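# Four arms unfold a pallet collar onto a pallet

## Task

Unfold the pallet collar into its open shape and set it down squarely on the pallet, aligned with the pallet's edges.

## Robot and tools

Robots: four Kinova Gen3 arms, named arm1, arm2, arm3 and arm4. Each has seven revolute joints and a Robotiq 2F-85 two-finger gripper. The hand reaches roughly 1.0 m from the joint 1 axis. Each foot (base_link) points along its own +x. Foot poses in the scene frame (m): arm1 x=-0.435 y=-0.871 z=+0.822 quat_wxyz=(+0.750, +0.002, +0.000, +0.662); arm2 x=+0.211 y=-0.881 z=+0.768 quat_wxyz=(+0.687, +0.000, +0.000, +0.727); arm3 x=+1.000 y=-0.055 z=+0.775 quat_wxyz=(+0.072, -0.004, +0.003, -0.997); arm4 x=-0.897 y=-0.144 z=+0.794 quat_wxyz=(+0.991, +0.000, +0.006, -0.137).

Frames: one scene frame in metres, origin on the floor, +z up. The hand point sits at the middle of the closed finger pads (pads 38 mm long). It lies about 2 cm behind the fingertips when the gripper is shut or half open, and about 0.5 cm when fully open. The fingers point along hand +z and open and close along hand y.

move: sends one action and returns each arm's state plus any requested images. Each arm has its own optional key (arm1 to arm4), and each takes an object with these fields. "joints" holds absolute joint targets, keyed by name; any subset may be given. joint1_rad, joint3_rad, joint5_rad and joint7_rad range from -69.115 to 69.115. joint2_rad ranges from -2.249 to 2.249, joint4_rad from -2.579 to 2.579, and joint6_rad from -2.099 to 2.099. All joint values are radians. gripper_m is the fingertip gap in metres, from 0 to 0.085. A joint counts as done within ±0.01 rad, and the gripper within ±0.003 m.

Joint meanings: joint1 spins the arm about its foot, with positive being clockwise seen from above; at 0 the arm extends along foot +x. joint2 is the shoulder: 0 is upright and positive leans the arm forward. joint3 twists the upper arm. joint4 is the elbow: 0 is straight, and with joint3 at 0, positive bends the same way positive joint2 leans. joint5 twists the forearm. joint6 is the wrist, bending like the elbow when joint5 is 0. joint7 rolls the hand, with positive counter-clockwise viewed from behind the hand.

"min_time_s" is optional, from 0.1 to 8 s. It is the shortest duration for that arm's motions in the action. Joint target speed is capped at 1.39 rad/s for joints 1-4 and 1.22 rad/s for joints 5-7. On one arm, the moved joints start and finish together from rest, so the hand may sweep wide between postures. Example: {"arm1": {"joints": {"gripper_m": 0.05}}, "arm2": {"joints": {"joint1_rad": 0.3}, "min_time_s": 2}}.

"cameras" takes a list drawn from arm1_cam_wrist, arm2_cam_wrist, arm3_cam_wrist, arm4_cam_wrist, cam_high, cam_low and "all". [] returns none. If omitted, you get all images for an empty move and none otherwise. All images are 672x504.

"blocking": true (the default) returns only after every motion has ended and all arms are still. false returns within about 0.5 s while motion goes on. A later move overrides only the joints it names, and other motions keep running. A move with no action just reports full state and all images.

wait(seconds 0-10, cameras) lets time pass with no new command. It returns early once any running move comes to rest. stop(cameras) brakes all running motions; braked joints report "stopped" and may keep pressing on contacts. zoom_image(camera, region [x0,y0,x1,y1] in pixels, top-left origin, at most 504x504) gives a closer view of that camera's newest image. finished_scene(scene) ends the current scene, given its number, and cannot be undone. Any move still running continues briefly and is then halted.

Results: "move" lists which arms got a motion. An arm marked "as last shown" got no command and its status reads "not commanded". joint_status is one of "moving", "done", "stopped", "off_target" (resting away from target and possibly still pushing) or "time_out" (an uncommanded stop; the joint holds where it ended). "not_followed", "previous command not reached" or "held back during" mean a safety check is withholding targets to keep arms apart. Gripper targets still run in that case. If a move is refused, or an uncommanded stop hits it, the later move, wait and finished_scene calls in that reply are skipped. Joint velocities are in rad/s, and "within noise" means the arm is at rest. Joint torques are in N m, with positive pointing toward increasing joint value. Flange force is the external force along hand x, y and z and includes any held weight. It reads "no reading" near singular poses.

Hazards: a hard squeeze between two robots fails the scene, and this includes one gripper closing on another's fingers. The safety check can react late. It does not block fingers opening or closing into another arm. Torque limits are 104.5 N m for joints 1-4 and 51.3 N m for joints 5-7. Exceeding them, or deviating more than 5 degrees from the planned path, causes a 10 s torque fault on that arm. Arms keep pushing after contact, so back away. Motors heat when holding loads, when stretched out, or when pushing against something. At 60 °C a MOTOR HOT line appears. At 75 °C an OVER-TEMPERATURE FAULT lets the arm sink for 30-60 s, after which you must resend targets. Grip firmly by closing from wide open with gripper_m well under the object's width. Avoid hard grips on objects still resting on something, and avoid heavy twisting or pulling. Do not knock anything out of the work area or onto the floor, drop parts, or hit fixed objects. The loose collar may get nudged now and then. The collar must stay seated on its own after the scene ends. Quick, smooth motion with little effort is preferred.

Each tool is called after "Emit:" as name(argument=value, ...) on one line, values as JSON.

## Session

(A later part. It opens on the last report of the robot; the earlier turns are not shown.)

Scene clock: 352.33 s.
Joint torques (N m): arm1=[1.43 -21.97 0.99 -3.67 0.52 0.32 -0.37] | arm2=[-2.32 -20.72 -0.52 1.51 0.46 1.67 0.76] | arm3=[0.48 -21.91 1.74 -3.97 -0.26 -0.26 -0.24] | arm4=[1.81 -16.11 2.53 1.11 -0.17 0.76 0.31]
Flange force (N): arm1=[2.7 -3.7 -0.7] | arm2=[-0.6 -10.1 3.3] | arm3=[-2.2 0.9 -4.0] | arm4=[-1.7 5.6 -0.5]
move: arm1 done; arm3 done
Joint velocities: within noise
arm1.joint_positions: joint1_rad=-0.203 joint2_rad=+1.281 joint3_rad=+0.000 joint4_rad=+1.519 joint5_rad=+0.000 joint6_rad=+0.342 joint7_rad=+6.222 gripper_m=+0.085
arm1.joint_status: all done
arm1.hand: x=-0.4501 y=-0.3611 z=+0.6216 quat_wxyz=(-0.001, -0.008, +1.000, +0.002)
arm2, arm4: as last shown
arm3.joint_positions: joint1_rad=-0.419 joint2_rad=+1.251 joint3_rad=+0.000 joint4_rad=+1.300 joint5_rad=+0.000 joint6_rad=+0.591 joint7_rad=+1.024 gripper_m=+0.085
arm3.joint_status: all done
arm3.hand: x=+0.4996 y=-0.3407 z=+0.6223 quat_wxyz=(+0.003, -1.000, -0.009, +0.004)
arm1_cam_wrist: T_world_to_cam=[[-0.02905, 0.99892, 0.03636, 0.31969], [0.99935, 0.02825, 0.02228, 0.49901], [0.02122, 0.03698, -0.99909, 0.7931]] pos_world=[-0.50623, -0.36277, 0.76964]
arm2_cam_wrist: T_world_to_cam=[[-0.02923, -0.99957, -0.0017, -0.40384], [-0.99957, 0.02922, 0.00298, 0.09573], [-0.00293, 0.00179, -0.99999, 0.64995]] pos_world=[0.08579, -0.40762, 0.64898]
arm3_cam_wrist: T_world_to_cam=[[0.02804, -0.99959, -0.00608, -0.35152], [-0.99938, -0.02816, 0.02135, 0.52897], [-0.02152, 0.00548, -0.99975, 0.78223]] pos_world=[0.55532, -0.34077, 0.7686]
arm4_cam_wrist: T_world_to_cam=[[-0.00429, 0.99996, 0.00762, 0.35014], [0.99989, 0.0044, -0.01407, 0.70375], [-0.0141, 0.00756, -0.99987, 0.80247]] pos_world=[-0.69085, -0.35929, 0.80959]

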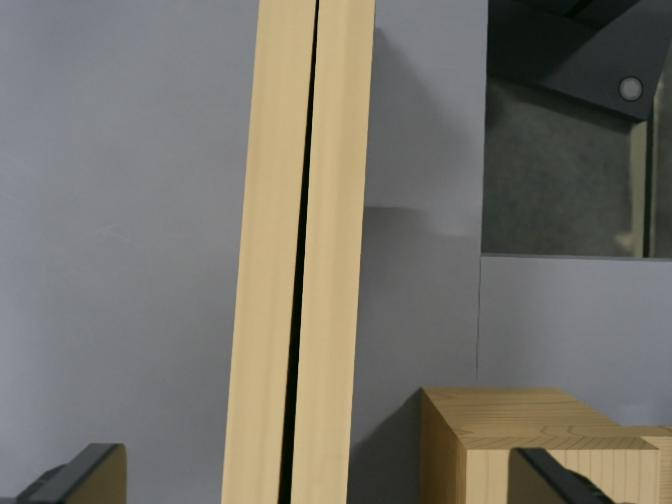

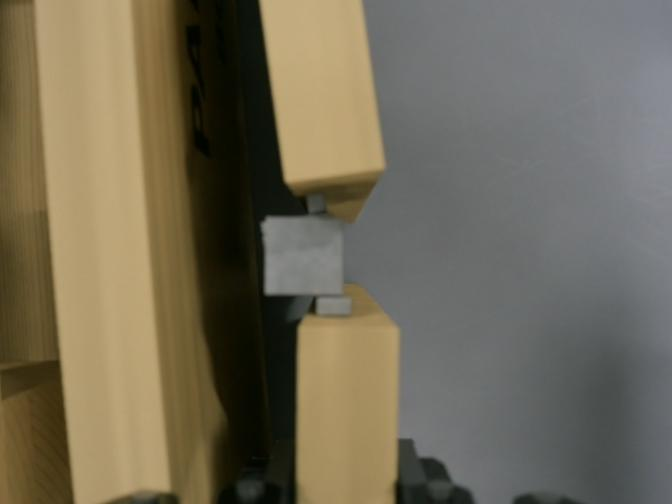

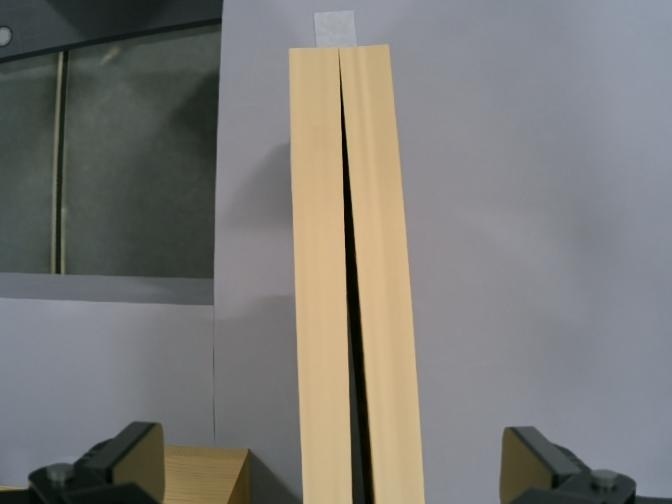

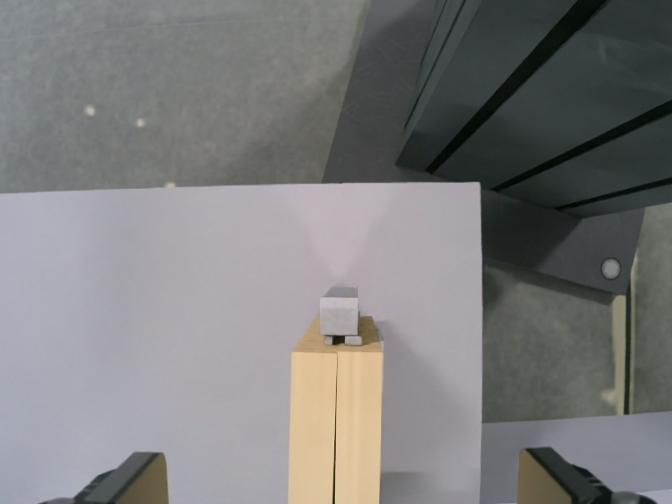

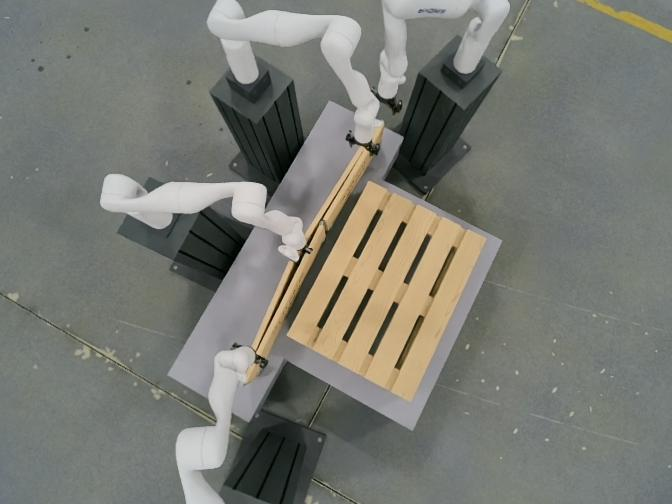

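Emit:
move(arm4={"joints": {"joint1_rad": 0.3951, "joint2_rad": 1.2919, "joint4_rad": 2.1532, "joint6_rad": -0.3035, "joint7_rad": 2.2407, "gripper_m": 0.055}, "min_time_s": 1.5}, cameras=["arm4_cam_wrist"])

Emit:
zoom_image(camera="arm4_cam_wrist", region=[230, 304, 430, 504])

Scene clock: 364.63 s.
Joint torques (N m): arm1=[1.42 -21.95 1.04 -3.75 0.5 0.33 -0.34] | arm2=[-2.32 -20.68 -0.57 1.54 0.49 1.74 0.77] | arm3=[0.51 -21.96 1.71 -3.96 -0.22 -0.25 -0.23] | arm4=[1.79 -16.09 2.59 2.88 -0.19 0.72 0.26]
Flange force (N): arm1=[2.7 -4.1 -0.9] | arm2=[-0.6 -10.0 3.3] | arm3=[-2.2 1.1 -3.9] | arm4=[-2.3 5.7 -1.2]
move: arm4 done
Joint velocities: within noise
arm1, arm2, arm3: as last shown
arm4.joint_positions: joint1_rad=+0.395 joint2_rad=+1.292 joint3_rad=+0.000 joint4_rad=+2.153 joint5_rad=+0.000 joint6_rad=-0.304 joint7_rad=+2.241 gripper_m=+0.055
arm4.joint_status: all done
arm4.hand: x=-0.6722 y=-0.3559 z=+0.5801 quat_wxyz=(+0.006, +0.000, -1.000, -0.001)
arm4_cam_wrist: T_world_to_cam=[[-0.0043, 0.99996, 0.00762, 0.34682], [0.99989, 0.0044, -0.01397, 0.73253], [-0.014, 0.00756, -0.99987, 0.7221]] pos_world=[-0.72085, -0.35549, 0.72959]

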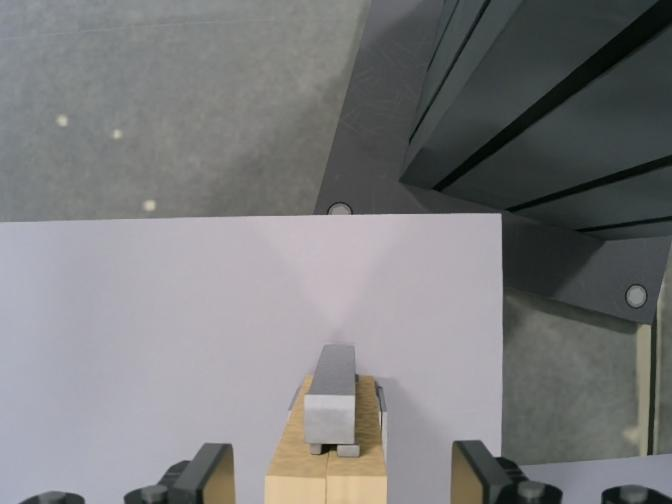

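Scaled by 2.520.

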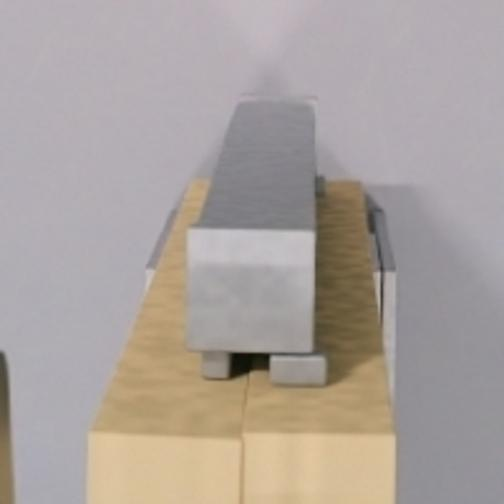

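Emit:
move(arm4={"joints": {"joint1_rad": 0.4010, "joint2_rad": 1.5304, "joint4_rad": 1.9532, "joint6_rad": -0.3420, "joint7_rad": 2.2466}, "min_time_s": 1.5}, cameras=["arm4_cam_wrist"])

Emit:
move(arm4={"joints": {"gripper_m": 0.010}}, cameras=["arm4_cam_wrist", "arm1_cam_wrist"])

Scene clock: 369.90 s.
Joint torques (N m): arm1=[1.44 -21.97 1.02 -3.72 0.52 0.35 -0.35] | arm2=[-2.36 -20.69 -0.52 1.47 0.53 1.73 0.79] | arm3=[0.52 -21.95 1.71 -3.95 -0.24 -0.27 -0.24] | arm4=[1.78 -16.5 2.61 3.25 -0.18 0.75 0.28]
Flange force (N): arm1=[2.7 -4.0 -0.7] | arm2=[-0.5 -9.8 3.2] | arm3=[-2.3 1.1 -3.9] | arm4=[-2.3 5.5 -1.4]
move: arm4 done
Joint velocities: within noise
arm1, arm2, arm3: as last shown
arm4.joint_positions: joint1_rad=+0.401 joint2_rad=+1.530 joint3_rad=+0.000 joint4_rad=+1.953 joint5_rad=+0.000 joint6_rad=-0.342 joint7_rad=+2.247 gripper_m=+0.055
arm4.joint_status: all done
arm4.hand: x=-0.6712 y=-0.3598 z=+0.4851 quat_wxyz=(+0.006, +0.000, -1.000, -0.001)
arm4_cam_wrist: T_world_to_cam=[[-0.0043, 0.99996, 0.00762, 0.35155], [0.99989, 0.0044, -0.01397, 0.73022], [-0.014, 0.00756, -0.99987, 0.62715]] pos_world=[-0.71985, -0.35949, 0.6346]

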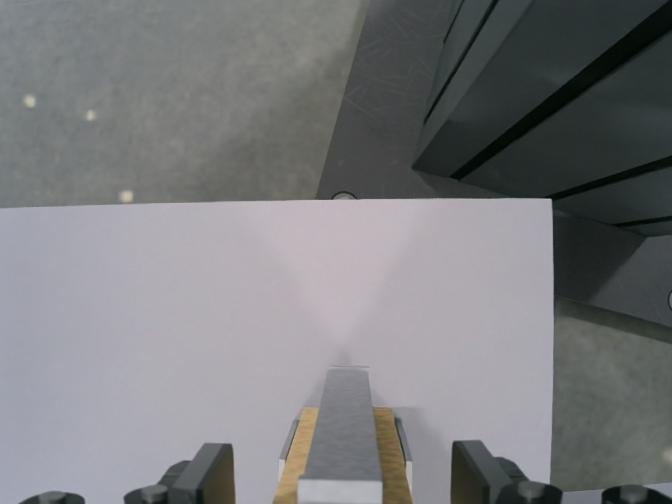

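Scene clock: 370.73 s.
Joint torques (N m): arm1=[1.4 -21.95 1.03 -3.68 0.53 0.34 -0.35] | arm2=[-2.86 -20.25 -1.13 2.41 0.43 2.1 0.83] | arm3=[0.49 -21.95 1.69 -3.96 -0.24 -0.27 -0.21] | arm4=[-0.55 -16.61 -0.08 -0.87 0.62 -1.14 0.84]
Flange force (N): arm1=[2.7 -3.9 -0.7] | arm2=[-0.5 -12.2 4.1] | arm3=[-2.2 1.1 -3.9] | arm4=[4.3 3.9 -10.8]
move: arm4 off_target
Joint velocities: within noise
arm1, arm2, arm3: as last shown
arm4.joint_positions: joint1_rad=+0.401 joint2_rad=+1.530 joint3_rad=+0.000 joint4_rad=+1.953 joint5_rad=+0.000 joint6_rad=-0.342 joint7_rad=+2.247 gripper_m=+0.017
arm4.joint_status: gripper_m off_target (ended at +0.017, target +0.010)
arm4.hand: x=-0.6713 y=-0.3598 z=+0.4851 quat_wxyz=(+0.006, +0.000, -1.000, -0.001)
pictures: arm1_cam_wrist, arm4_cam_wrist
arm1_cam_wrist: T_world_to_cam=[[-0.02905, 0.99892, 0.03636, 0.31969], [0.99935, 0.02825, 0.02227, 0.49901], [0.02122, 0.03698, -0.99909, 0.7931]] pos_world=[-0.50623, -0.36277, 0.76964]
arm4_cam_wrist: T_world_to_cam=[[-0.00429, 0.99996, 0.00772, 0.35139], [0.99989, 0.0044, -0.01407, 0.73038], [-0.0141, 0.00766, -0.99987, 0.62711]] pos_world=[-0.71995, -0.35939, 0.63459]

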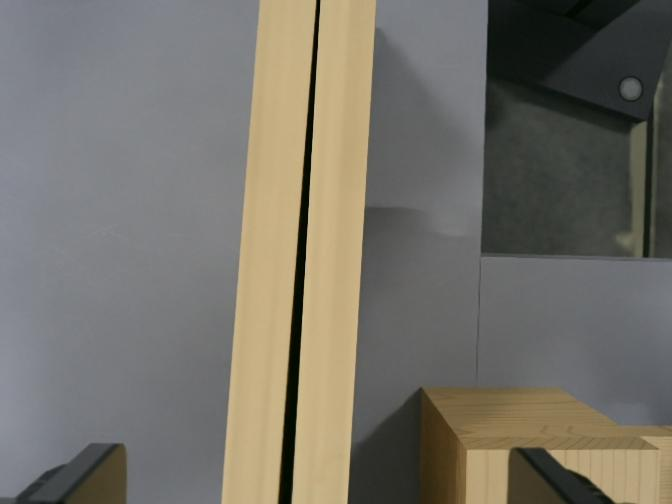

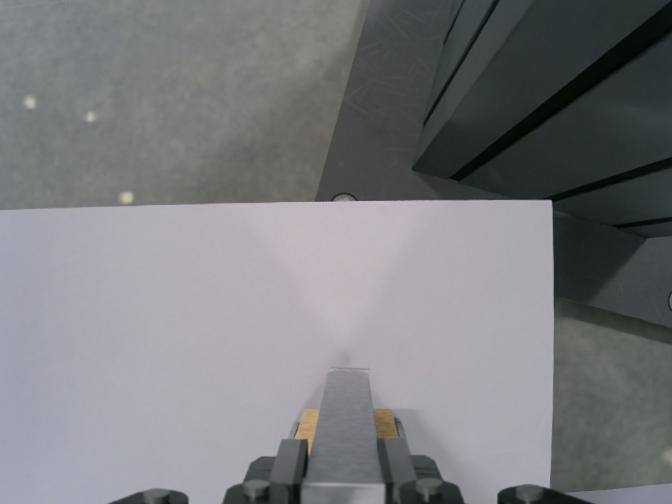

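Emit:
move(arm4={"joints": {"joint1_rad": 0.5358, "joint2_rad": 1.5014, "joint4_rad": 1.8355, "joint6_rad": -0.1953, "joint7_rad": 2.4714}, "min_time_s": 3}, arm2={"joints": {"joint7_rad": 2.7802}, "min_time_s": 3}, cameras=["arm1_cam_wrist", "arm2_cam_wrist", "arm3_cam_wrist", "arm4_cam_wrist", "cam_high"])

Scene clock: 377.33 s.
Joint torques (N m): arm1=[1.42 -21.96 1.03 -3.7 0.52 0.34 -0.37] | arm2=[-5.41 -19.91 -4.46 0.16 -0.01 0.94 0.8] | arm3=[0.55 -21.95 1.71 -3.97 -0.25 -0.27 -0.25] | arm4=[3.27 -17.03 6.97 -2.55 -0.03 -1.49 0.95]
Flange force (N): arm1=[2.7 -3.9 -0.7] | arm2=[6.9 -8.9 -1.4] | arm3=[-2.2 1.1 -3.9] | arm4=[-4.7 12.3 -13.5]
move: arm2 done; arm4 done
Joint velocities: within noise
arm1, arm3: as last shown
arm2.joint_positions: joint1_rad=-0.356 joint2_rad=+1.419 joint3_rad=+0.000 joint4_rad=+1.424 joint5_rad=+0.000 joint6_rad=+0.299 joint7_rad=+2.780 gripper_m=+0.019
arm2.joint_status: all done
arm2.hand: x=+0.0306 y=-0.4045 z=+0.5050 quat_wxyz=(+0.000, +1.000, +0.025, +0.000)
arm4.joint_positions: joint1_rad=+0.536 joint2_rad=+1.501 joint3_rad=+0.000 joint4_rad=+1.835 joint5_rad=+0.000 joint6_rad=-0.195 joint7_rad=+2.471 gripper_m=+0.017
arm4.joint_status: all done
arm4.hand: x=-0.6723 y=-0.4205 z=+0.4850 quat_wxyz=(+0.006, +0.045, -0.999, -0.001)
arm1_cam_wrist: T_world_to_cam=[[-0.02905, 0.99892, 0.03636, 0.31969], [0.99935, 0.02825, 0.02227, 0.49901], [0.02122, 0.03698, -0.99909, 0.7931]] pos_world=[-0.50623, -0.36277, 0.76964]
arm2_cam_wrist: T_world_to_cam=[[0.05677, -0.99839, -0.00165, -0.40604], [-0.99838, -0.05677, 0.00291, 0.06097], [-0.003, 0.00148, -0.99999, 0.64983]] pos_world=[0.08588, -0.40289, 0.64898]
arm3_cam_wrist: T_world_to_cam=[[0.02804, -0.99959, -0.00608, -0.35152], [-0.99938, -0.02816, 0.02135, 0.52896], [-0.02152, 0.00548, -0.99975, 0.78233]] pos_world=[0.55532, -0.34077, 0.7687]
arm4_cam_wrist: T_world_to_cam=[[-0.09413, 0.99552, 0.00875, 0.34941], [0.99545, 0.09424, -0.01375, 0.76621], [-0.01451, 0.00741, -0.99987, 0.627]] pos_world=[-0.72074, -0.4247, 0.6344]

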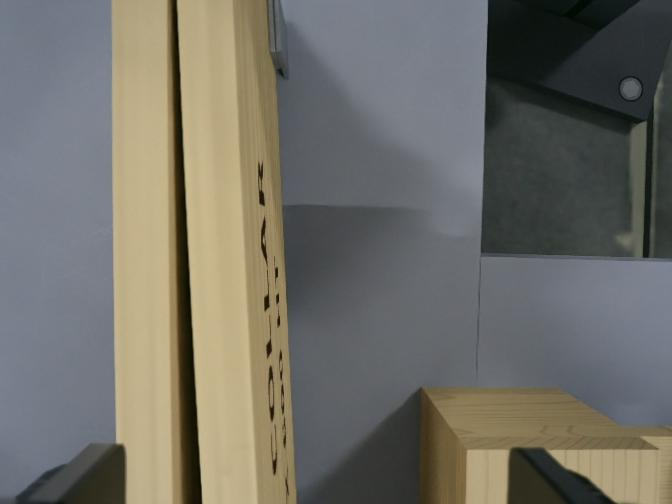

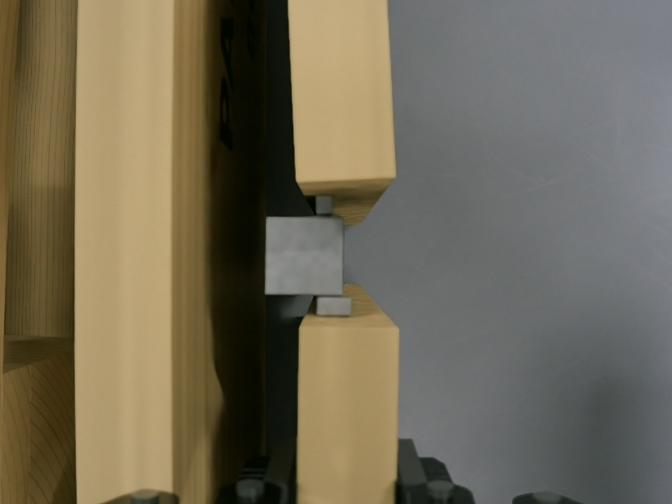

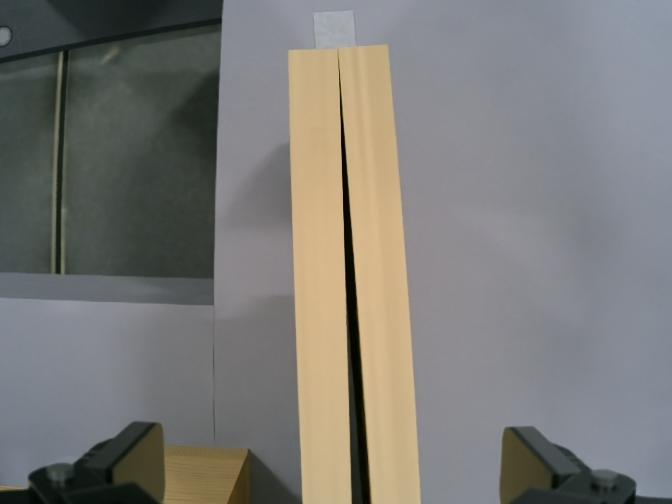

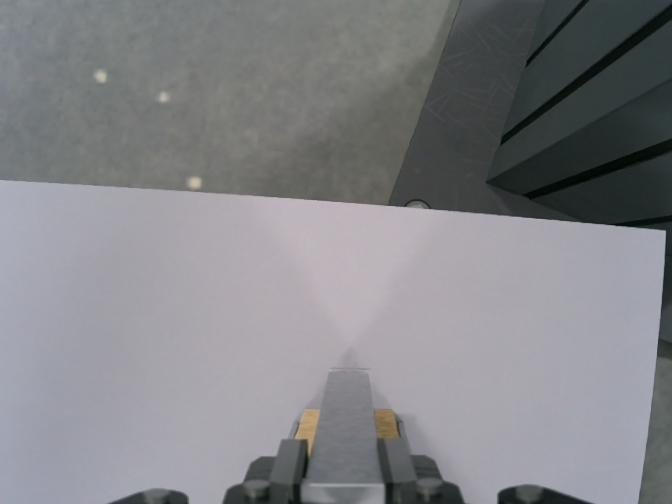

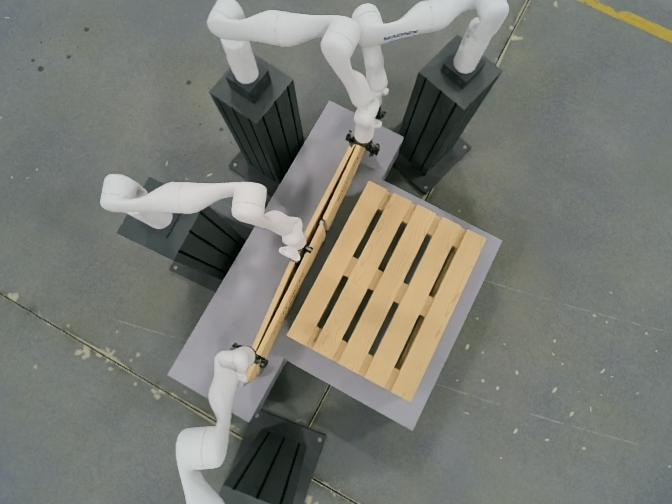

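Emit:
move(arm4={"joints": {"joint1_rad": 0.6152, "joint2_rad": 1.4896, "joint4_rad": 1.7278, "joint6_rad": -0.0758, "joint7_rad": 2.6008}, "min_time_s": 3}, arm2={"joints": {"joint1_rad": -0.3812, "joint2_rad": 1.4019, "joint4_rad": 1.5305, "joint6_rad": 0.2091, "joint7_rad": 2.7768}, "min_time_s": 3}, cameras=["arm1_cam_wrist", "arm2_cam_wrist", "arm3_cam_wrist", "cam_high"])

Scene clock: 386.37 s.
Joint torques (N m): arm1=[1.39 -21.94 1 -3.73 0.51 0.33 -0.34] | arm2=[-6.37 -16.72 -6.8 5.87 -0.22 4.11 0.68] | arm3=[0.55 -21.94 1.73 -3.97 -0.22 -0.26 -0.22] | arm4=[1.28 -16.5 5.16 -3.18 0.98 -1.14 1.62]
Flange force (N): arm1=[2.6 -4.0 -0.8] | arm2=[7.4 -16.4 3.6] | arm3=[-2.2 1.1 -3.9] | arm4=[-1.9 10.1 -16.1]
move: arm2 done; arm4 done
Joint velocities: within noise
arm1, arm3: as last shown
arm2.joint_positions: joint1_rad=-0.381 joint2_rad=+1.402 joint3_rad=+0.000 joint4_rad=+1.531 joint5_rad=+0.000 joint6_rad=+0.209 joint7_rad=+2.777 gripper_m=+0.019
arm2.joint_status: all done
arm2.hand: x=+0.0307 y=-0.4351 z=+0.5049 quat_wxyz=(+0.000, +0.999, +0.036, +0.000)
arm4.joint_positions: joint1_rad=+0.615 joint2_rad=+1.490 joint3_rad=+0.000 joint4_rad=+1.728 joint5_rad=+0.000 joint6_rad=-0.076 joint7_rad=+2.601 gripper_m=+0.017
arm4.joint_status: all done
arm4.hand: x=-0.6718 y=-0.4664 z=+0.4848 quat_wxyz=(+0.006, +0.070, -0.998, -0.001)
arm1_cam_wrist: T_world_to_cam=[[-0.02905, 0.99892, 0.03636, 0.31969], [0.99935, 0.02825, 0.02227, 0.49901], [0.02122, 0.03698, -0.99909, 0.7931]] pos_world=[-0.50623, -0.36277, 0.76964]
arm2_cam_wrist: T_world_to_cam=[[0.07877, -0.99689, -0.00165, -0.43656], [-0.99689, -0.07877, 0.00286, 0.04973], [-0.00298, 0.00142, -0.99999, 0.64974]] pos_world=[0.0859, -0.43221, 0.64888]
arm3_cam_wrist: T_world_to_cam=[[0.02804, -0.99959, -0.00608, -0.35152], [-0.99938, -0.02816, 0.02135, 0.52896], [-0.02152, 0.00548, -0.99975, 0.78233]] pos_world=[0.55532, -0.34077, 0.7687]

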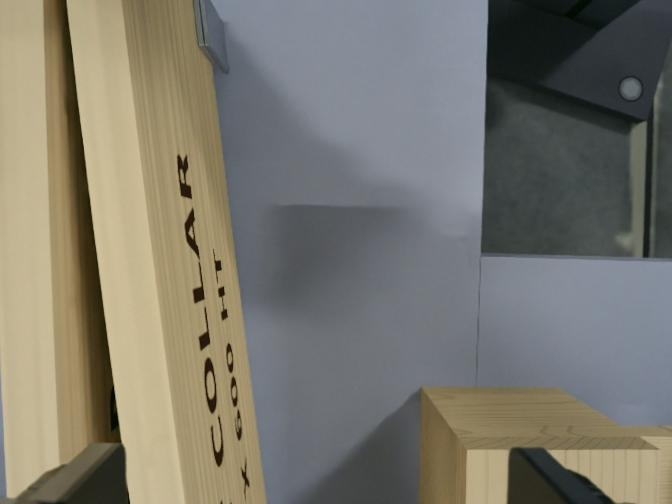

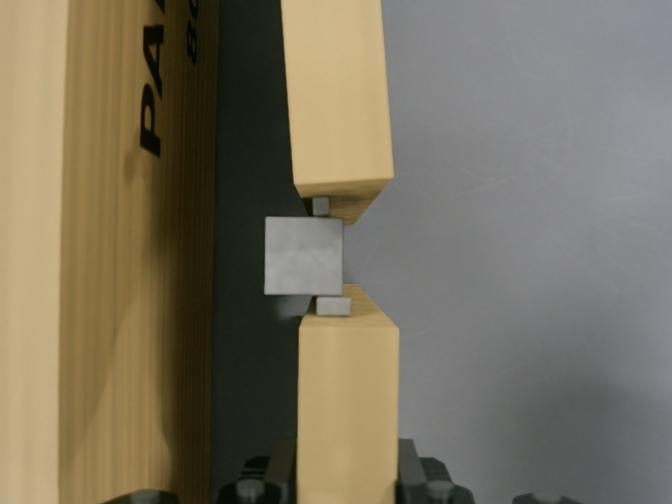

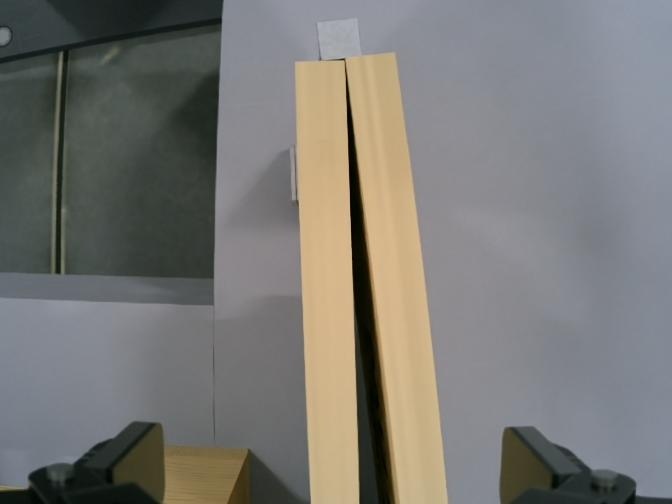

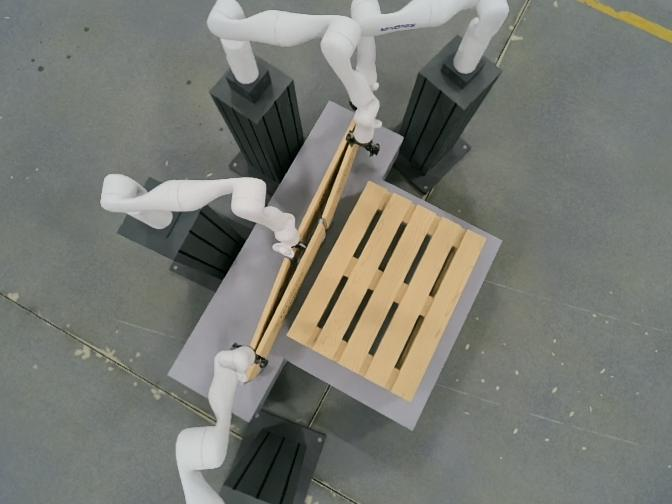

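Emit:
move(arm4={"joints": {"joint1_rad": 0.6781, "joint2_rad": 1.4887, "joint4_rad": 1.5868, "joint6_rad": 0.0661, "joint7_rad": 2.7037}, "min_time_s": 3}, arm2={"joints": {"joint1_rad": -0.4198, "joint2_rad": 1.3867, "joint4_rad": 1.6965, "joint6_rad": 0.0584, "joint7_rad": 2.7382}, "min_time_s": 3}, cameras=["arm1_cam_wrist", "arm2_cam_wrist", "arm3_cam_wrist", "cam_high"])

Scene clock: 393.37 s.
Joint torques (N m): arm1=[1.43 -21.95 1.02 -3.72 0.53 0.34 -0.35] | arm2=[-6.62 -18.54 -7.52 6.43 0.43 3.46 0.65] | arm3=[0.53 -21.95 1.72 -3.96 -0.24 -0.25 -0.24] | arm4=[-1.74 -18.44 2.29 -3.58 1.82 -1.06 2.33]
Flange force (N): arm1=[2.7 -4.0 -0.8] | arm2=[8.8 -16.5 9.5] | arm3=[-2.2 1.1 -3.9] | arm4=[2.4 6.8 -12.5]
move: arm2 done; arm4 done
Joint velocities: within noise
arm1, arm3: as last shown
arm2.joint_positions: joint1_rad=-0.420 joint2_rad=+1.387 joint3_rad=+0.000 joint4_rad=+1.696 joint5_rad=+0.000 joint6_rad=+0.058 joint7_rad=+2.738 gripper_m=+0.019
arm2.joint_status: all done
arm2.hand: x=+0.0357 y=-0.4851 z=+0.5048 quat_wxyz=(+0.000, +0.999, +0.036, +0.000)
arm4.joint_positions: joint1_rad=+0.678 joint2_rad=+1.489 joint3_rad=+0.000 joint4_rad=+1.587 joint5_rad=+0.000 joint6_rad=+0.066 joint7_rad=+2.704 gripper_m=+0.017
arm4.joint_status: all done
arm4.hand: x=-0.6668 y=-0.5165 z=+0.4848 quat_wxyz=(+0.006, +0.090, -0.996, -0.001)
arm1_cam_wrist: T_world_to_cam=[[-0.02905, 0.99892, 0.03636, 0.31969], [0.99935, 0.02825, 0.02227, 0.49901], [0.02122, 0.03698, -0.99909, 0.7931]] pos_world=[-0.50623, -0.36277, 0.76964]
arm2_cam_wrist: T_world_to_cam=[[0.07866, -0.9969, -0.00155, -0.48695], [-0.9969, -0.07867, 0.00287, 0.05072], [-0.00298, 0.00132, -0.99999, 0.64968]] pos_world=[0.0908, -0.4823, 0.64878]
arm3_cam_wrist: T_world_to_cam=[[0.02804, -0.99959, -0.00608, -0.35152], [-0.99938, -0.02816, 0.02135, 0.52896], [-0.02152, 0.00548, -0.99975, 0.78233]] pos_world=[0.55532, -0.34077, 0.7687]

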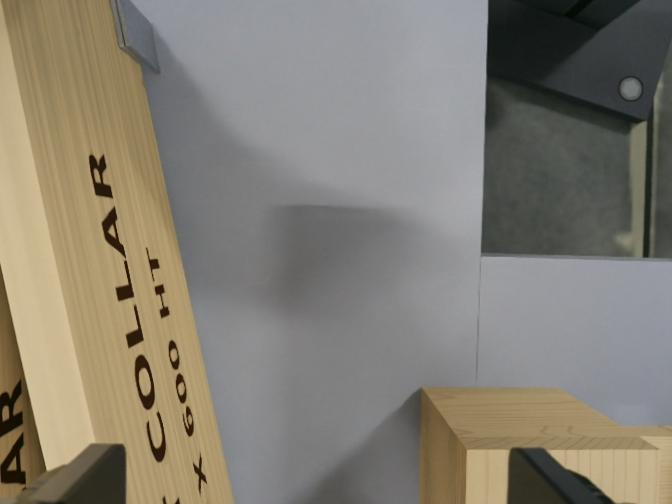

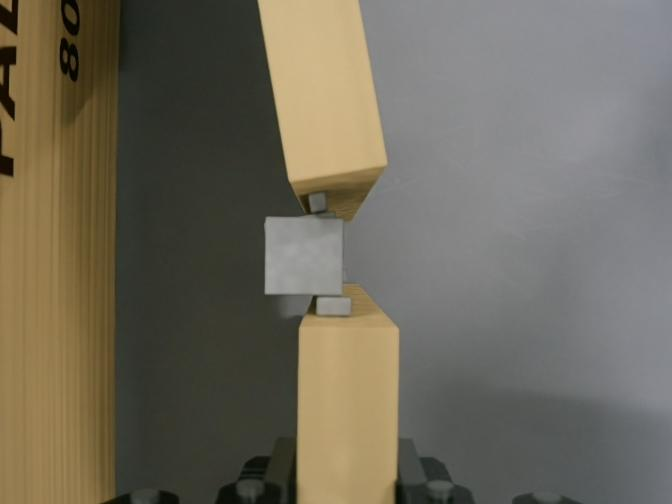

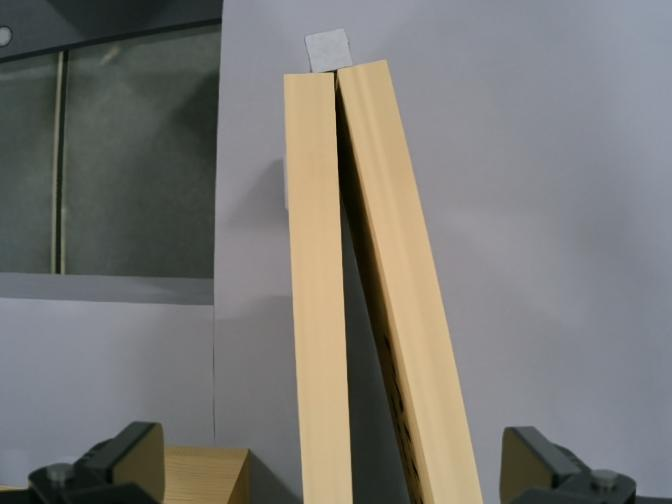

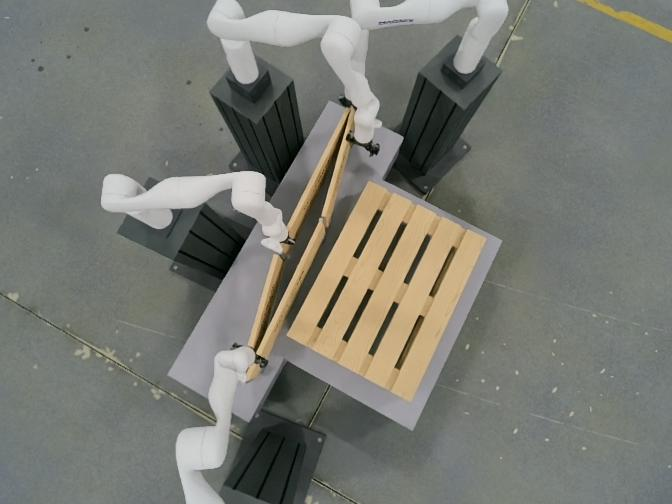

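Emit:
move(arm1={"joints": {"joint1_rad": -0.2363, "joint2_rad": 1.3739, "joint4_rad": 1.9506, "joint6_rad": -0.1829, "joint7_rad": 6.2303, "gripper_m": 0.042}, "min_time_s": 2}, cameras=["arm1_cam_wrist"])

Scene clock: 406.97 s.
Joint torques (N m): arm1=[1.41 -17.56 1.04 0.73 0.54 0.36 -0.36] | arm2=[-6.62 -18.89 -7.51 6.36 0.45 3.48 0.64] | arm3=[0.49 -21.95 1.7 -3.97 -0.23 -0.27 -0.24] | arm4=[-1.72 -18.6 2.37 -3.59 1.82 -1.07 2.31]
Flange force (N): arm1=[4.3 -3.8 -2.1] | arm2=[8.9 -16.3 10.2] | arm3=[-2.2 1.0 -3.9] | arm4=[2.4 6.8 -12.1]
move: arm1 done
Joint velocities: within noise
arm1.joint_positions: joint1_rad=-0.236 joint2_rad=+1.374 joint3_rad=+0.000 joint4_rad=+1.951 joint5_rad=+0.000 joint6_rad=-0.183 joint7_rad=+6.230 gripper_m=+0.042
arm1.joint_status: all done
arm1.hand: x=-0.4503 y=-0.5139 z=+0.5700 quat_wxyz=(-0.001, -0.029, +1.000, +0.002)
arm2, arm3, arm4: as last shown
arm1_cam_wrist: T_world_to_cam=[[-0.07135, 0.99678, 0.03655, 0.45396], [0.99725, 0.07056, 0.02251, 0.52534], [0.01986, 0.03805, -0.99908, 0.74724]] pos_world=[-0.50635, -0.518, 0.71814]

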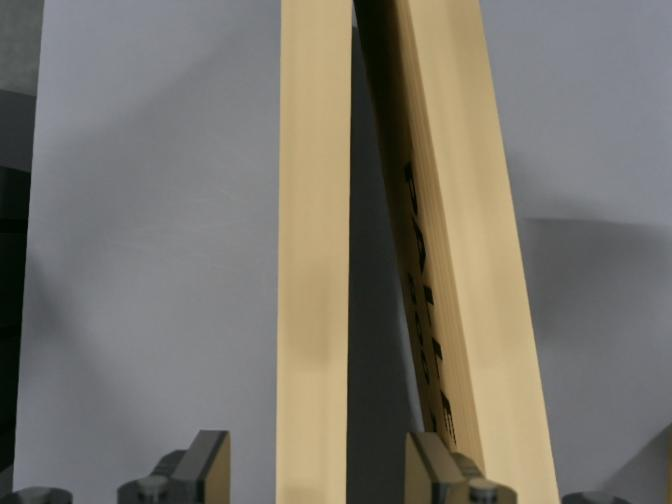

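Emit:
move(arm1={"joints": {"joint2_rad": 1.5333, "joint4_rad": 1.8166, "joint6_rad": -0.2082, "joint7_rad": 6.2223}, "min_time_s": 1.5}, cameras=[])

Emit:
move(arm1={"joints": {"gripper_m": 0.012}}, cameras=["arm1_cam_wrist"])

Scene clock: 411.20 s.
Joint torques (N m): arm1=[1.41 -17.75 1.01 0.98 0.54 0.34 -0.37] | arm2=[-6.66 -18.92 -7.42 6.35 0.46 3.37 0.7] | arm3=[0.51 -21.92 1.69 -3.98 -0.24 -0.25 -0.24] | arm4=[-1.73 -18.61 2.33 -3.56 1.84 -1.05 2.27]
Flange force (N): arm1=[4.3 -3.5 -2.5] | arm2=[8.8 -16.6 10.2] | arm3=[-2.1 1.0 -4.0] | arm4=[2.4 6.8 -12.0]
move: arm1 done
Joint velocities: within noise
arm1.joint_positions: joint1_rad=-0.236 joint2_rad=+1.533 joint3_rad=+0.000 joint4_rad=+1.817 joint5_rad=+0.000 joint6_rad=-0.208 joint7_rad=+6.222 gripper_m=+0.042
arm1.joint_status: all done
arm1.hand: x=-0.4505 y=-0.5137 z=+0.5050 quat_wxyz=(-0.001, -0.025, +1.000, +0.002)
arm2, arm4: as last shown
arm3.joint_positions: joint1_rad=-0.419 joint2_rad=+1.251 joint3_rad=+0.000 joint4_rad=+1.300 joint5_rad=+0.000 joint6_rad=+0.591 joint7_rad=+1.024 gripper_m=+0.085
arm3.joint_status: not commanded
arm3.hand: x=+0.4996 y=-0.3407 z=+0.6223 quat_wxyz=(+0.003, -1.000, -0.009, +0.004)

Scene clock: 411.93 s.
Joint torques (N m): arm1=[1.74 -18.12 1.11 -6.16 0.1 -2.31 -0.76] | arm2=[-6.05 -21.06 -5.99 6.22 0.72 2.97 0.96] | arm3=[0.49 -21.94 1.68 -3.98 -0.25 -0.26 -0.24] | arm4=[-0.27 -19.71 4 -7.15 1.61 -2.61 1.99]
Flange force (N): arm1=[4.1 -14.8 -18.2] | arm2=[6.6 -16.9 14.8] | arm3=[-2.2 1.0 -3.9] | arm4=[2.6 14.2 -17.4]
move: arm1 off_target
Joint velocities: within noise
arm1.joint_positions: joint1_rad=-0.236 joint2_rad=+1.533 joint3_rad=+0.000 joint4_rad=+1.817 joint5_rad=+0.000 joint6_rad=-0.208 joint7_rad=+6.222 gripper_m=+0.019
arm1.joint_status: gripper_m off_target (ended at +0.019, target +0.012)
arm1.hand: x=-0.4505 y=-0.5138 z=+0.5050 quat_wxyz=(-0.001, -0.025, +1.000, +0.002)
arm2, arm3, arm4: as last shown
arm1_cam_wrist: T_world_to_cam=[[-0.06354, 0.99732, 0.03617, 0.4602], [0.99778, 0.06275, 0.02245, 0.52323], [0.02012, 0.03752, -0.99909, 0.68205]] pos_world=[-0.50655, -0.51739, 0.65304]

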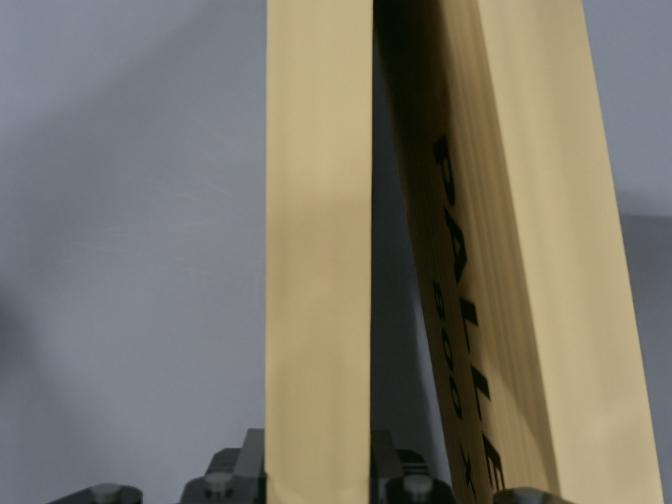

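Emit:
move(arm3={"joints": {"joint1_rad": -0.4483, "joint2_rad": 1.4555, "joint4_rad": 0.9328, "joint6_rad": 0.7534, "joint7_rad": 1.2153, "gripper_m": 0.042}, "min_time_s": 1.5}, cameras=["arm3_cam_wrist"])

Scene clock: 419.07 s.
Joint torques (N m): arm1=[1.75 -18.57 1.1 -6.49 0.12 -2.49 -0.78] | arm2=[-6.16 -20.87 -6.2 6.18 0.76 2.97 0.96] | arm3=[0.52 -23.85 1.72 -5.09 -0.22 -0.26 -0.25] | arm4=[-0.26 -19.76 4.01 -7.4 1.62 -2.68 2.02]
Flange force (N): arm1=[4.2 -15.3 -17.9] | arm2=[6.8 -16.8 14.3] | arm3=[-2.4 0.6 -3.5] | arm4=[2.7 14.8 -17.8]
move: arm3 done
Joint velocities: within noise
arm1, arm2, arm4: as last shown
arm1.hand: x=-0.4505 y=-0.5137 z=+0.5050 quat_wxyz=(-0.001, -0.025, +1.000, +0.002)
arm3.joint_positions: joint1_rad=-0.448 joint2_rad=+1.456 joint3_rad=+0.000 joint4_rad=+0.933 joint5_rad=+0.000 joint6_rad=+0.753 joint7_rad=+1.215 gripper_m=+0.042
arm3.joint_status: all done
arm3.hand: x=+0.4592 y=-0.3873 z=+0.5702 quat_wxyz=(+0.003, -0.993, -0.118, +0.004)
arm3_cam_wrist: T_world_to_cam=[[0.24579, -0.96929, -0.00781, -0.48466], [-0.9691, -0.2459, 0.01967, 0.39106], [-0.02098, 0.00273, -0.99978, 0.72834]] pos_world=[0.51339, -0.3756, 0.7167]

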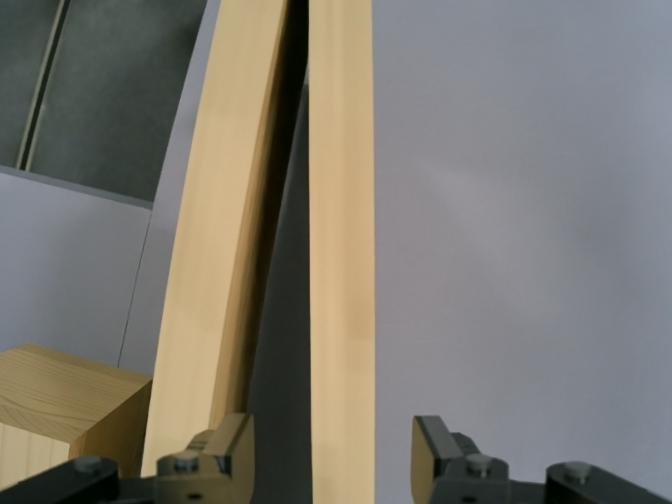

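Emit:
move(arm3={"joints": {"joint1_rad": -0.4519, "joint2_rad": 1.6066, "joint4_rad": 0.7883, "joint6_rad": 0.7466, "joint7_rad": 1.2197}, "min_time_s": 1.5}, cameras=["arm3_cam_wrist"])

Emit:
move(arm3={"joints": {"gripper_m": 0.012}}, cameras=["arm3_cam_wrist"])

Scene clock: 424.10 s.
Joint torques (N m): arm1=[1.79 -18.6 1.12 -6.48 0.14 -2.49 -0.77] | arm2=[-6.19 -20.93 -6.08 6.29 0.71 3.01 0.98] | arm3=[0.51 -23.94 1.73 -5.08 -0.25 -0.27 -0.25] | arm4=[-0.21 -19.72 4.03 -7.35 1.61 -2.68 2.03]
Flange force (N): arm1=[4.3 -15.4 -17.8] | arm2=[6.9 -17.1 14.7] | arm3=[-2.6 0.7 -3.2] | arm4=[2.6 14.7 -17.8]
move: arm3 done
Joint velocities: within noise
arm1, arm2, arm4: as last shown
arm3.joint_positions: joint1_rad=-0.452 joint2_rad=+1.607 joint3_rad=+0.000 joint4_rad=+0.788 joint5_rad=+0.000 joint6_rad=+0.747 joint7_rad=+1.220 gripper_m=+0.042
arm3.joint_status: all done
arm3.hand: x=+0.4589 y=-0.3895 z=+0.5054 quat_wxyz=(+0.003, -0.992, -0.122, +0.004)
arm3_cam_wrist: T_world_to_cam=[[0.25359, -0.96728, -0.00776, -0.49002], [-0.96708, -0.25369, 0.01988, 0.38752], [-0.0212, 0.00246, -0.99977, 0.66345]] pos_world=[0.51309, -0.37731, 0.6518]

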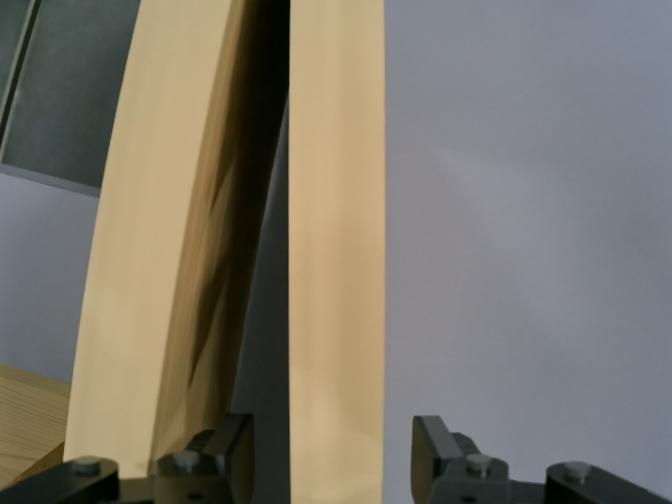

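Scene clock: 424.83 s.
Joint torques (N m): arm1=[1.83 -18.72 1.25 -6.64 0.11 -2.57 -0.75] | arm2=[-6.03 -21.22 -6.07 5.98 0.72 2.85 0.94] | arm3=[-0.29 -21.67 -0.15 -5.84 -1.53 -1.71 -0.66] | arm4=[-0.34 -19.66 3.92 -6.91 1.6 -2.5 2]
Flange force (N): arm1=[4.4 -15.6 -17.9] | arm2=[6.7 -16.5 14.7] | arm3=[0.4 -2.3 -10.6] | arm4=[2.5 13.8 -17.0]
move: arm3 off_target
Joint velocities: within noise
arm1, arm2, arm4: as last shown
arm3.joint_positions: joint1_rad=-0.452 joint2_rad=+1.607 joint3_rad=+0.000 joint4_rad=+0.788 joint5_rad=+0.000 joint6_rad=+0.747 joint7_rad=+1.220 gripper_m=+0.019
arm3.joint_status: gripper_m off_target (ended at +0.019, target +0.012)
arm3.hand: x=+0.4589 y=-0.3895 z=+0.5053 quat_wxyz=(+0.003, -0.992, -0.123, +0.004)
arm3_cam_wrist: T_world_to_cam=[[0.2537, -0.96725, -0.00778, -0.49005], [-0.96705, -0.25381, 0.01998, 0.38739], [-0.0213, 0.00246, -0.99977, 0.6635]] pos_world=[0.51309, -0.37731, 0.6518]

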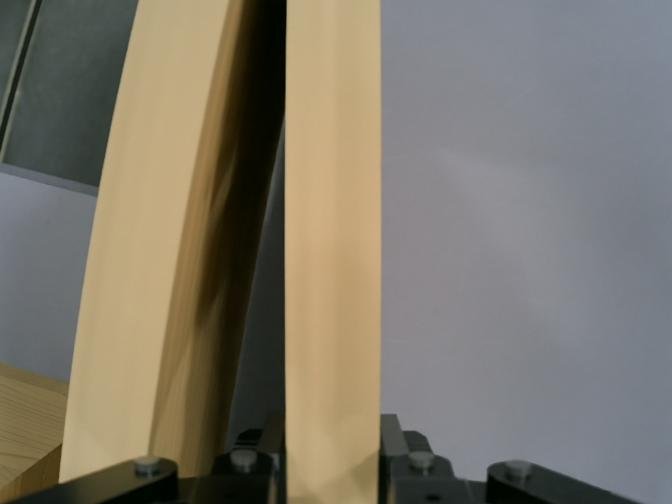

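Emit:
move(arm4={"joints": {"gripper_m": 0.055}}, cameras=[])

Emit:
move(arm4={"joints": {"joint2_rad": 1.2144, "joint4_rad": 1.7811, "joint6_rad": 0.1460}, "min_time_s": 1.5}, cameras=["arm1_cam_wrist"])

Emit:
move(arm4={"joints": {"joint1_rad": 0.1752, "joint2_rad": 1.1875, "joint4_rad": 2.2451, "joint6_rad": -0.2911, "joint7_rad": 4.0}, "min_time_s": 1.5}, cameras=["cam_high"])

Scene clock: 433.73 s.
Joint torques (N m): arm1=[2.22 -19.03 2.02 -2.31 0.17 -1.13 -0.63] | arm2=[-5.05 -22.1 -4.21 3.42 0.96 1.28 1.06] | arm3=[0.09 -21.66 0.21 -4.92 -1.44 -0.92 -0.78] | arm4=[1.82 -20 2.61 -0.36 -0.16 0.7 0.3]
Flange force (N): arm1=[5.8 -8.5 -7.1] | arm2=[5.4 -12.3 11.3] | arm3=[-1.9 -1.1 -8.3] | arm4=[-2.8 3.3 -1.5]
move: arm4 done
Joint velocities: within noise
arm1, arm2, arm3: as last shown
arm1.hand: x=-0.4505 y=-0.5136 z=+0.5050 quat_wxyz=(-0.001, -0.025, +1.000, +0.002)
arm2.joint_positions: joint1_rad=-0.420 joint2_rad=+1.387 joint3_rad=+0.000 joint4_rad=+1.697 joint5_rad=+0.000 joint6_rad=+0.058 joint7_rad=+2.738 gripper_m=+0.019
arm3.hand: x=+0.4589 y=-0.3895 z=+0.5053 quat_wxyz=(+0.003, -0.992, -0.122, +0.004)
arm4.joint_positions: joint1_rad=+0.678 joint2_rad=+1.489 joint3_rad=+0.000 joint4_rad=+1.587 joint5_rad=+0.000 joint6_rad=+0.066 joint7_rad=+2.704 gripper_m=+0.055
arm4.joint_status: all done
arm4.hand: x=-0.6668 y=-0.5165 z=+0.4848 quat_wxyz=(+0.006, +0.090, -0.996, -0.001)

Scene clock: 435.57 s.
Joint torques (N m): arm1=[2.28 -19.06 2.01 -1.96 0.16 -1.01 -0.62] | arm2=[-5.09 -22.24 -4.13 3.25 0.95 1.26 1.15] | arm3=[0.16 -21.66 0.23 -4.95 -1.44 -0.93 -0.78] | arm4=[1.83 -19.63 2.66 -1.07 -0.14 0.73 0.28]
Flange force (N): arm1=[6.0 -8.0 -6.3] | arm2=[5.6 -11.9 11.3] | arm3=[-1.8 -1.1 -8.4] | arm4=[-2.8 3.4 -0.8]
move: arm4 done
Joint velocities: within noise
arm1, arm3: as last shown
arm1.hand: x=-0.4505 y=-0.5137 z=+0.5050 quat_wxyz=(-0.001, -0.025, +1.000, +0.002)
arm2.joint_positions: joint1_rad=-0.420 joint2_rad=+1.387 joint3_rad=+0.000 joint4_rad=+1.696 joint5_rad=+0.000 joint6_rad=+0.058 joint7_rad=+2.738 gripper_m=+0.019
arm2.joint_status: not commanded
arm2.hand: x=+0.0357 y=-0.4851 z=+0.5048 quat_wxyz=(+0.000, +0.999, +0.036, +0.000)
arm4.joint_positions: joint1_rad=+0.678 joint2_rad=+1.214 joint3_rad=+0.000 joint4_rad=+1.781 joint5_rad=+0.000 joint6_rad=+0.146 joint7_rad=+2.704 gripper_m=+0.055
arm4.joint_status: all done
arm4.hand: x=-0.6653 y=-0.5167 z=+0.5997 quat_wxyz=(+0.006, +0.090, -0.996, -0.001)
arm1_cam_wrist: T_world_to_cam=[[-0.06344, 0.99732, 0.03638, 0.46001], [0.99778, 0.06265, 0.02246, 0.52316], [0.02013, 0.03772, -0.99909, 0.68225]] pos_world=[-0.50655, -0.51729, 0.65314]

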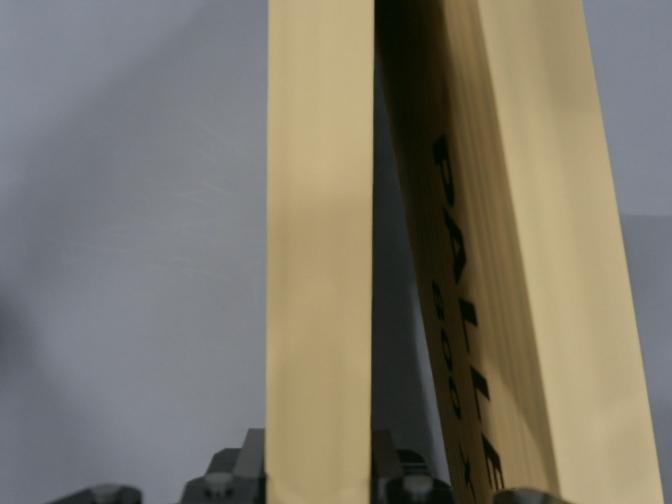

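Scene clock: 437.50 s.
Joint torques (N m): arm1=[2.24 -19.09 2.02 -2.01 0.16 -1 -0.6] | arm2=[-5.05 -22.18 -4.2 3.27 0.97 1.29 1.15] | arm3=[0.14 -21.66 0.23 -4.94 -1.45 -0.96 -0.77] | arm4=[1.76 -15.67 2.56 2.77 -0.19 0.65 0.28]
Flange force (N): arm1=[5.9 -8.2 -6.3] | arm2=[5.5 -11.8 11.2] | arm3=[-2.0 -1.0 -8.4] | arm4=[-5.3 -3.6 -0.7]
move: arm4 done
Joint velocities: within noise
arm1, arm2, arm3: as last shown
arm4.joint_positions: joint1_rad=+0.175 joint2_rad=+1.188 joint3_rad=+0.000 joint4_rad=+2.245 joint5_rad=+0.000 joint6_rad=-0.291 joint7_rad=+4.000 gripper_m=+0.055
arm4.joint_status: all done
arm4.hand: x=-0.6403 y=-0.2965 z=+0.6202 quat_wxyz=(+0.003, +0.836, -0.549, -0.006)

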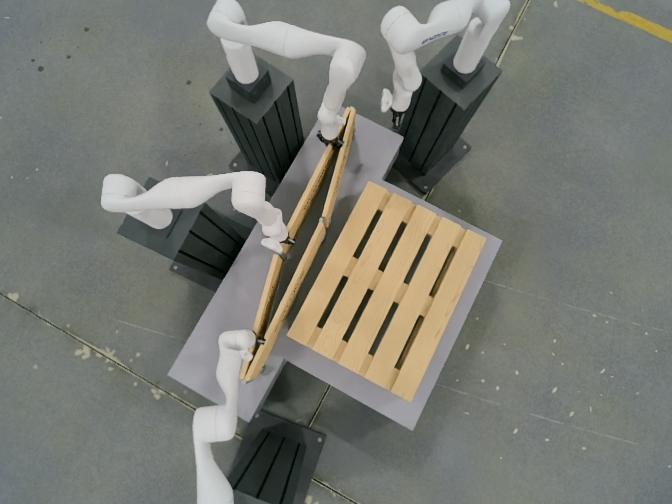

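Now arm4 toward RS.

Emit:
move(arm4={"joints": {"joint1_rad": 0.1273, "joint2_rad": 1.4441, "joint4_rad": 0.8759, "joint6_rad": 0.8216, "joint7_rad": 5.3545, "gripper_m": 0.045}, "min_time_s": 2.5}, cameras=["arm4_cam_wrist", "cam_high"])

Scene clock: 440.77 s.
Joint torques (N m): arm1=[2.26 -19.07 2.01 -1.99 0.2 -1 -0.61] | arm2=[-5.12 -22.21 -4.25 3.25 0.98 1.29 1.08] | arm3=[0.13 -21.68 0.22 -4.96 -1.45 -0.94 -0.78] | arm4=[1.76 -25.98 2.52 -6.29 -0.16 0.66 0.28]
Flange force (N): arm1=[6.0 -8.1 -6.3] | arm2=[5.7 -11.8 11.3] | arm3=[-1.8 -1.1 -8.4] | arm4=[-0.7 -4.1 -1.0]
move: arm4 done
Joint velocities: within noise
arm1, arm2, arm3: as last shown
arm4.joint_positions: joint1_rad=+0.127 joint2_rad=+1.444 joint3_rad=+0.000 joint4_rad=+0.876 joint5_rad=+0.000 joint6_rad=+0.822 joint7_rad=+5.355 gripper_m=+0.045
arm4.joint_status: all done
arm4.hand: x=-0.3138 y=-0.4200 z=+0.5987 quat_wxyz=(-0.002, +0.993, +0.120, -0.006)
arm4_cam_wrist: T_world_to_cam=[[0.24198, -0.97028, 0.00105, -0.33395], [-0.97023, -0.24196, 0.0108, -0.36181], [-0.01022, -0.00363, -0.99994, 0.74274]] pos_world=[-0.26264, -0.40887, 0.74696]

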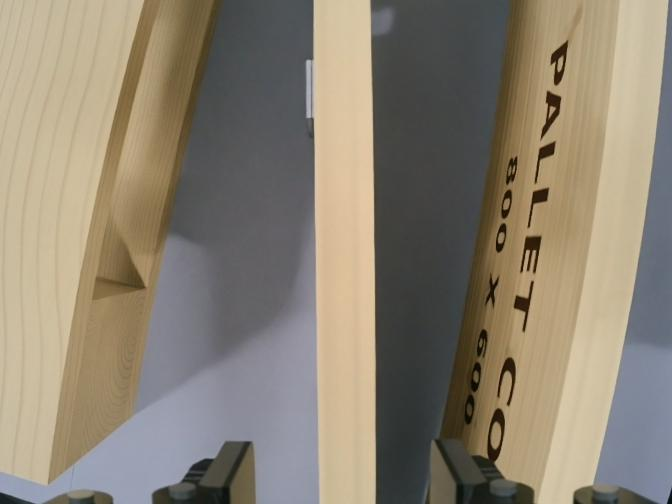

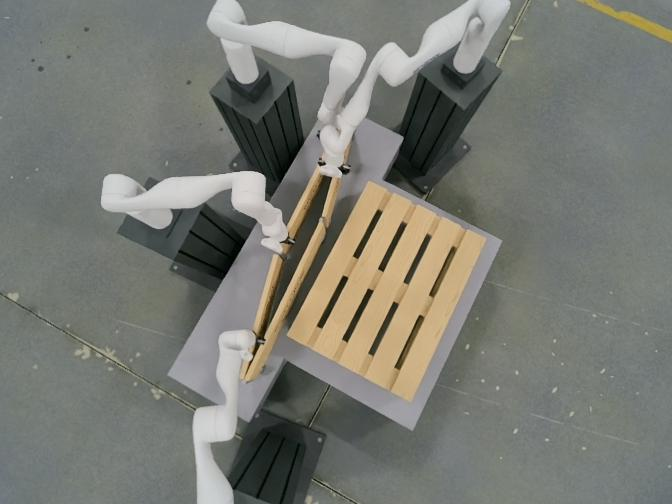

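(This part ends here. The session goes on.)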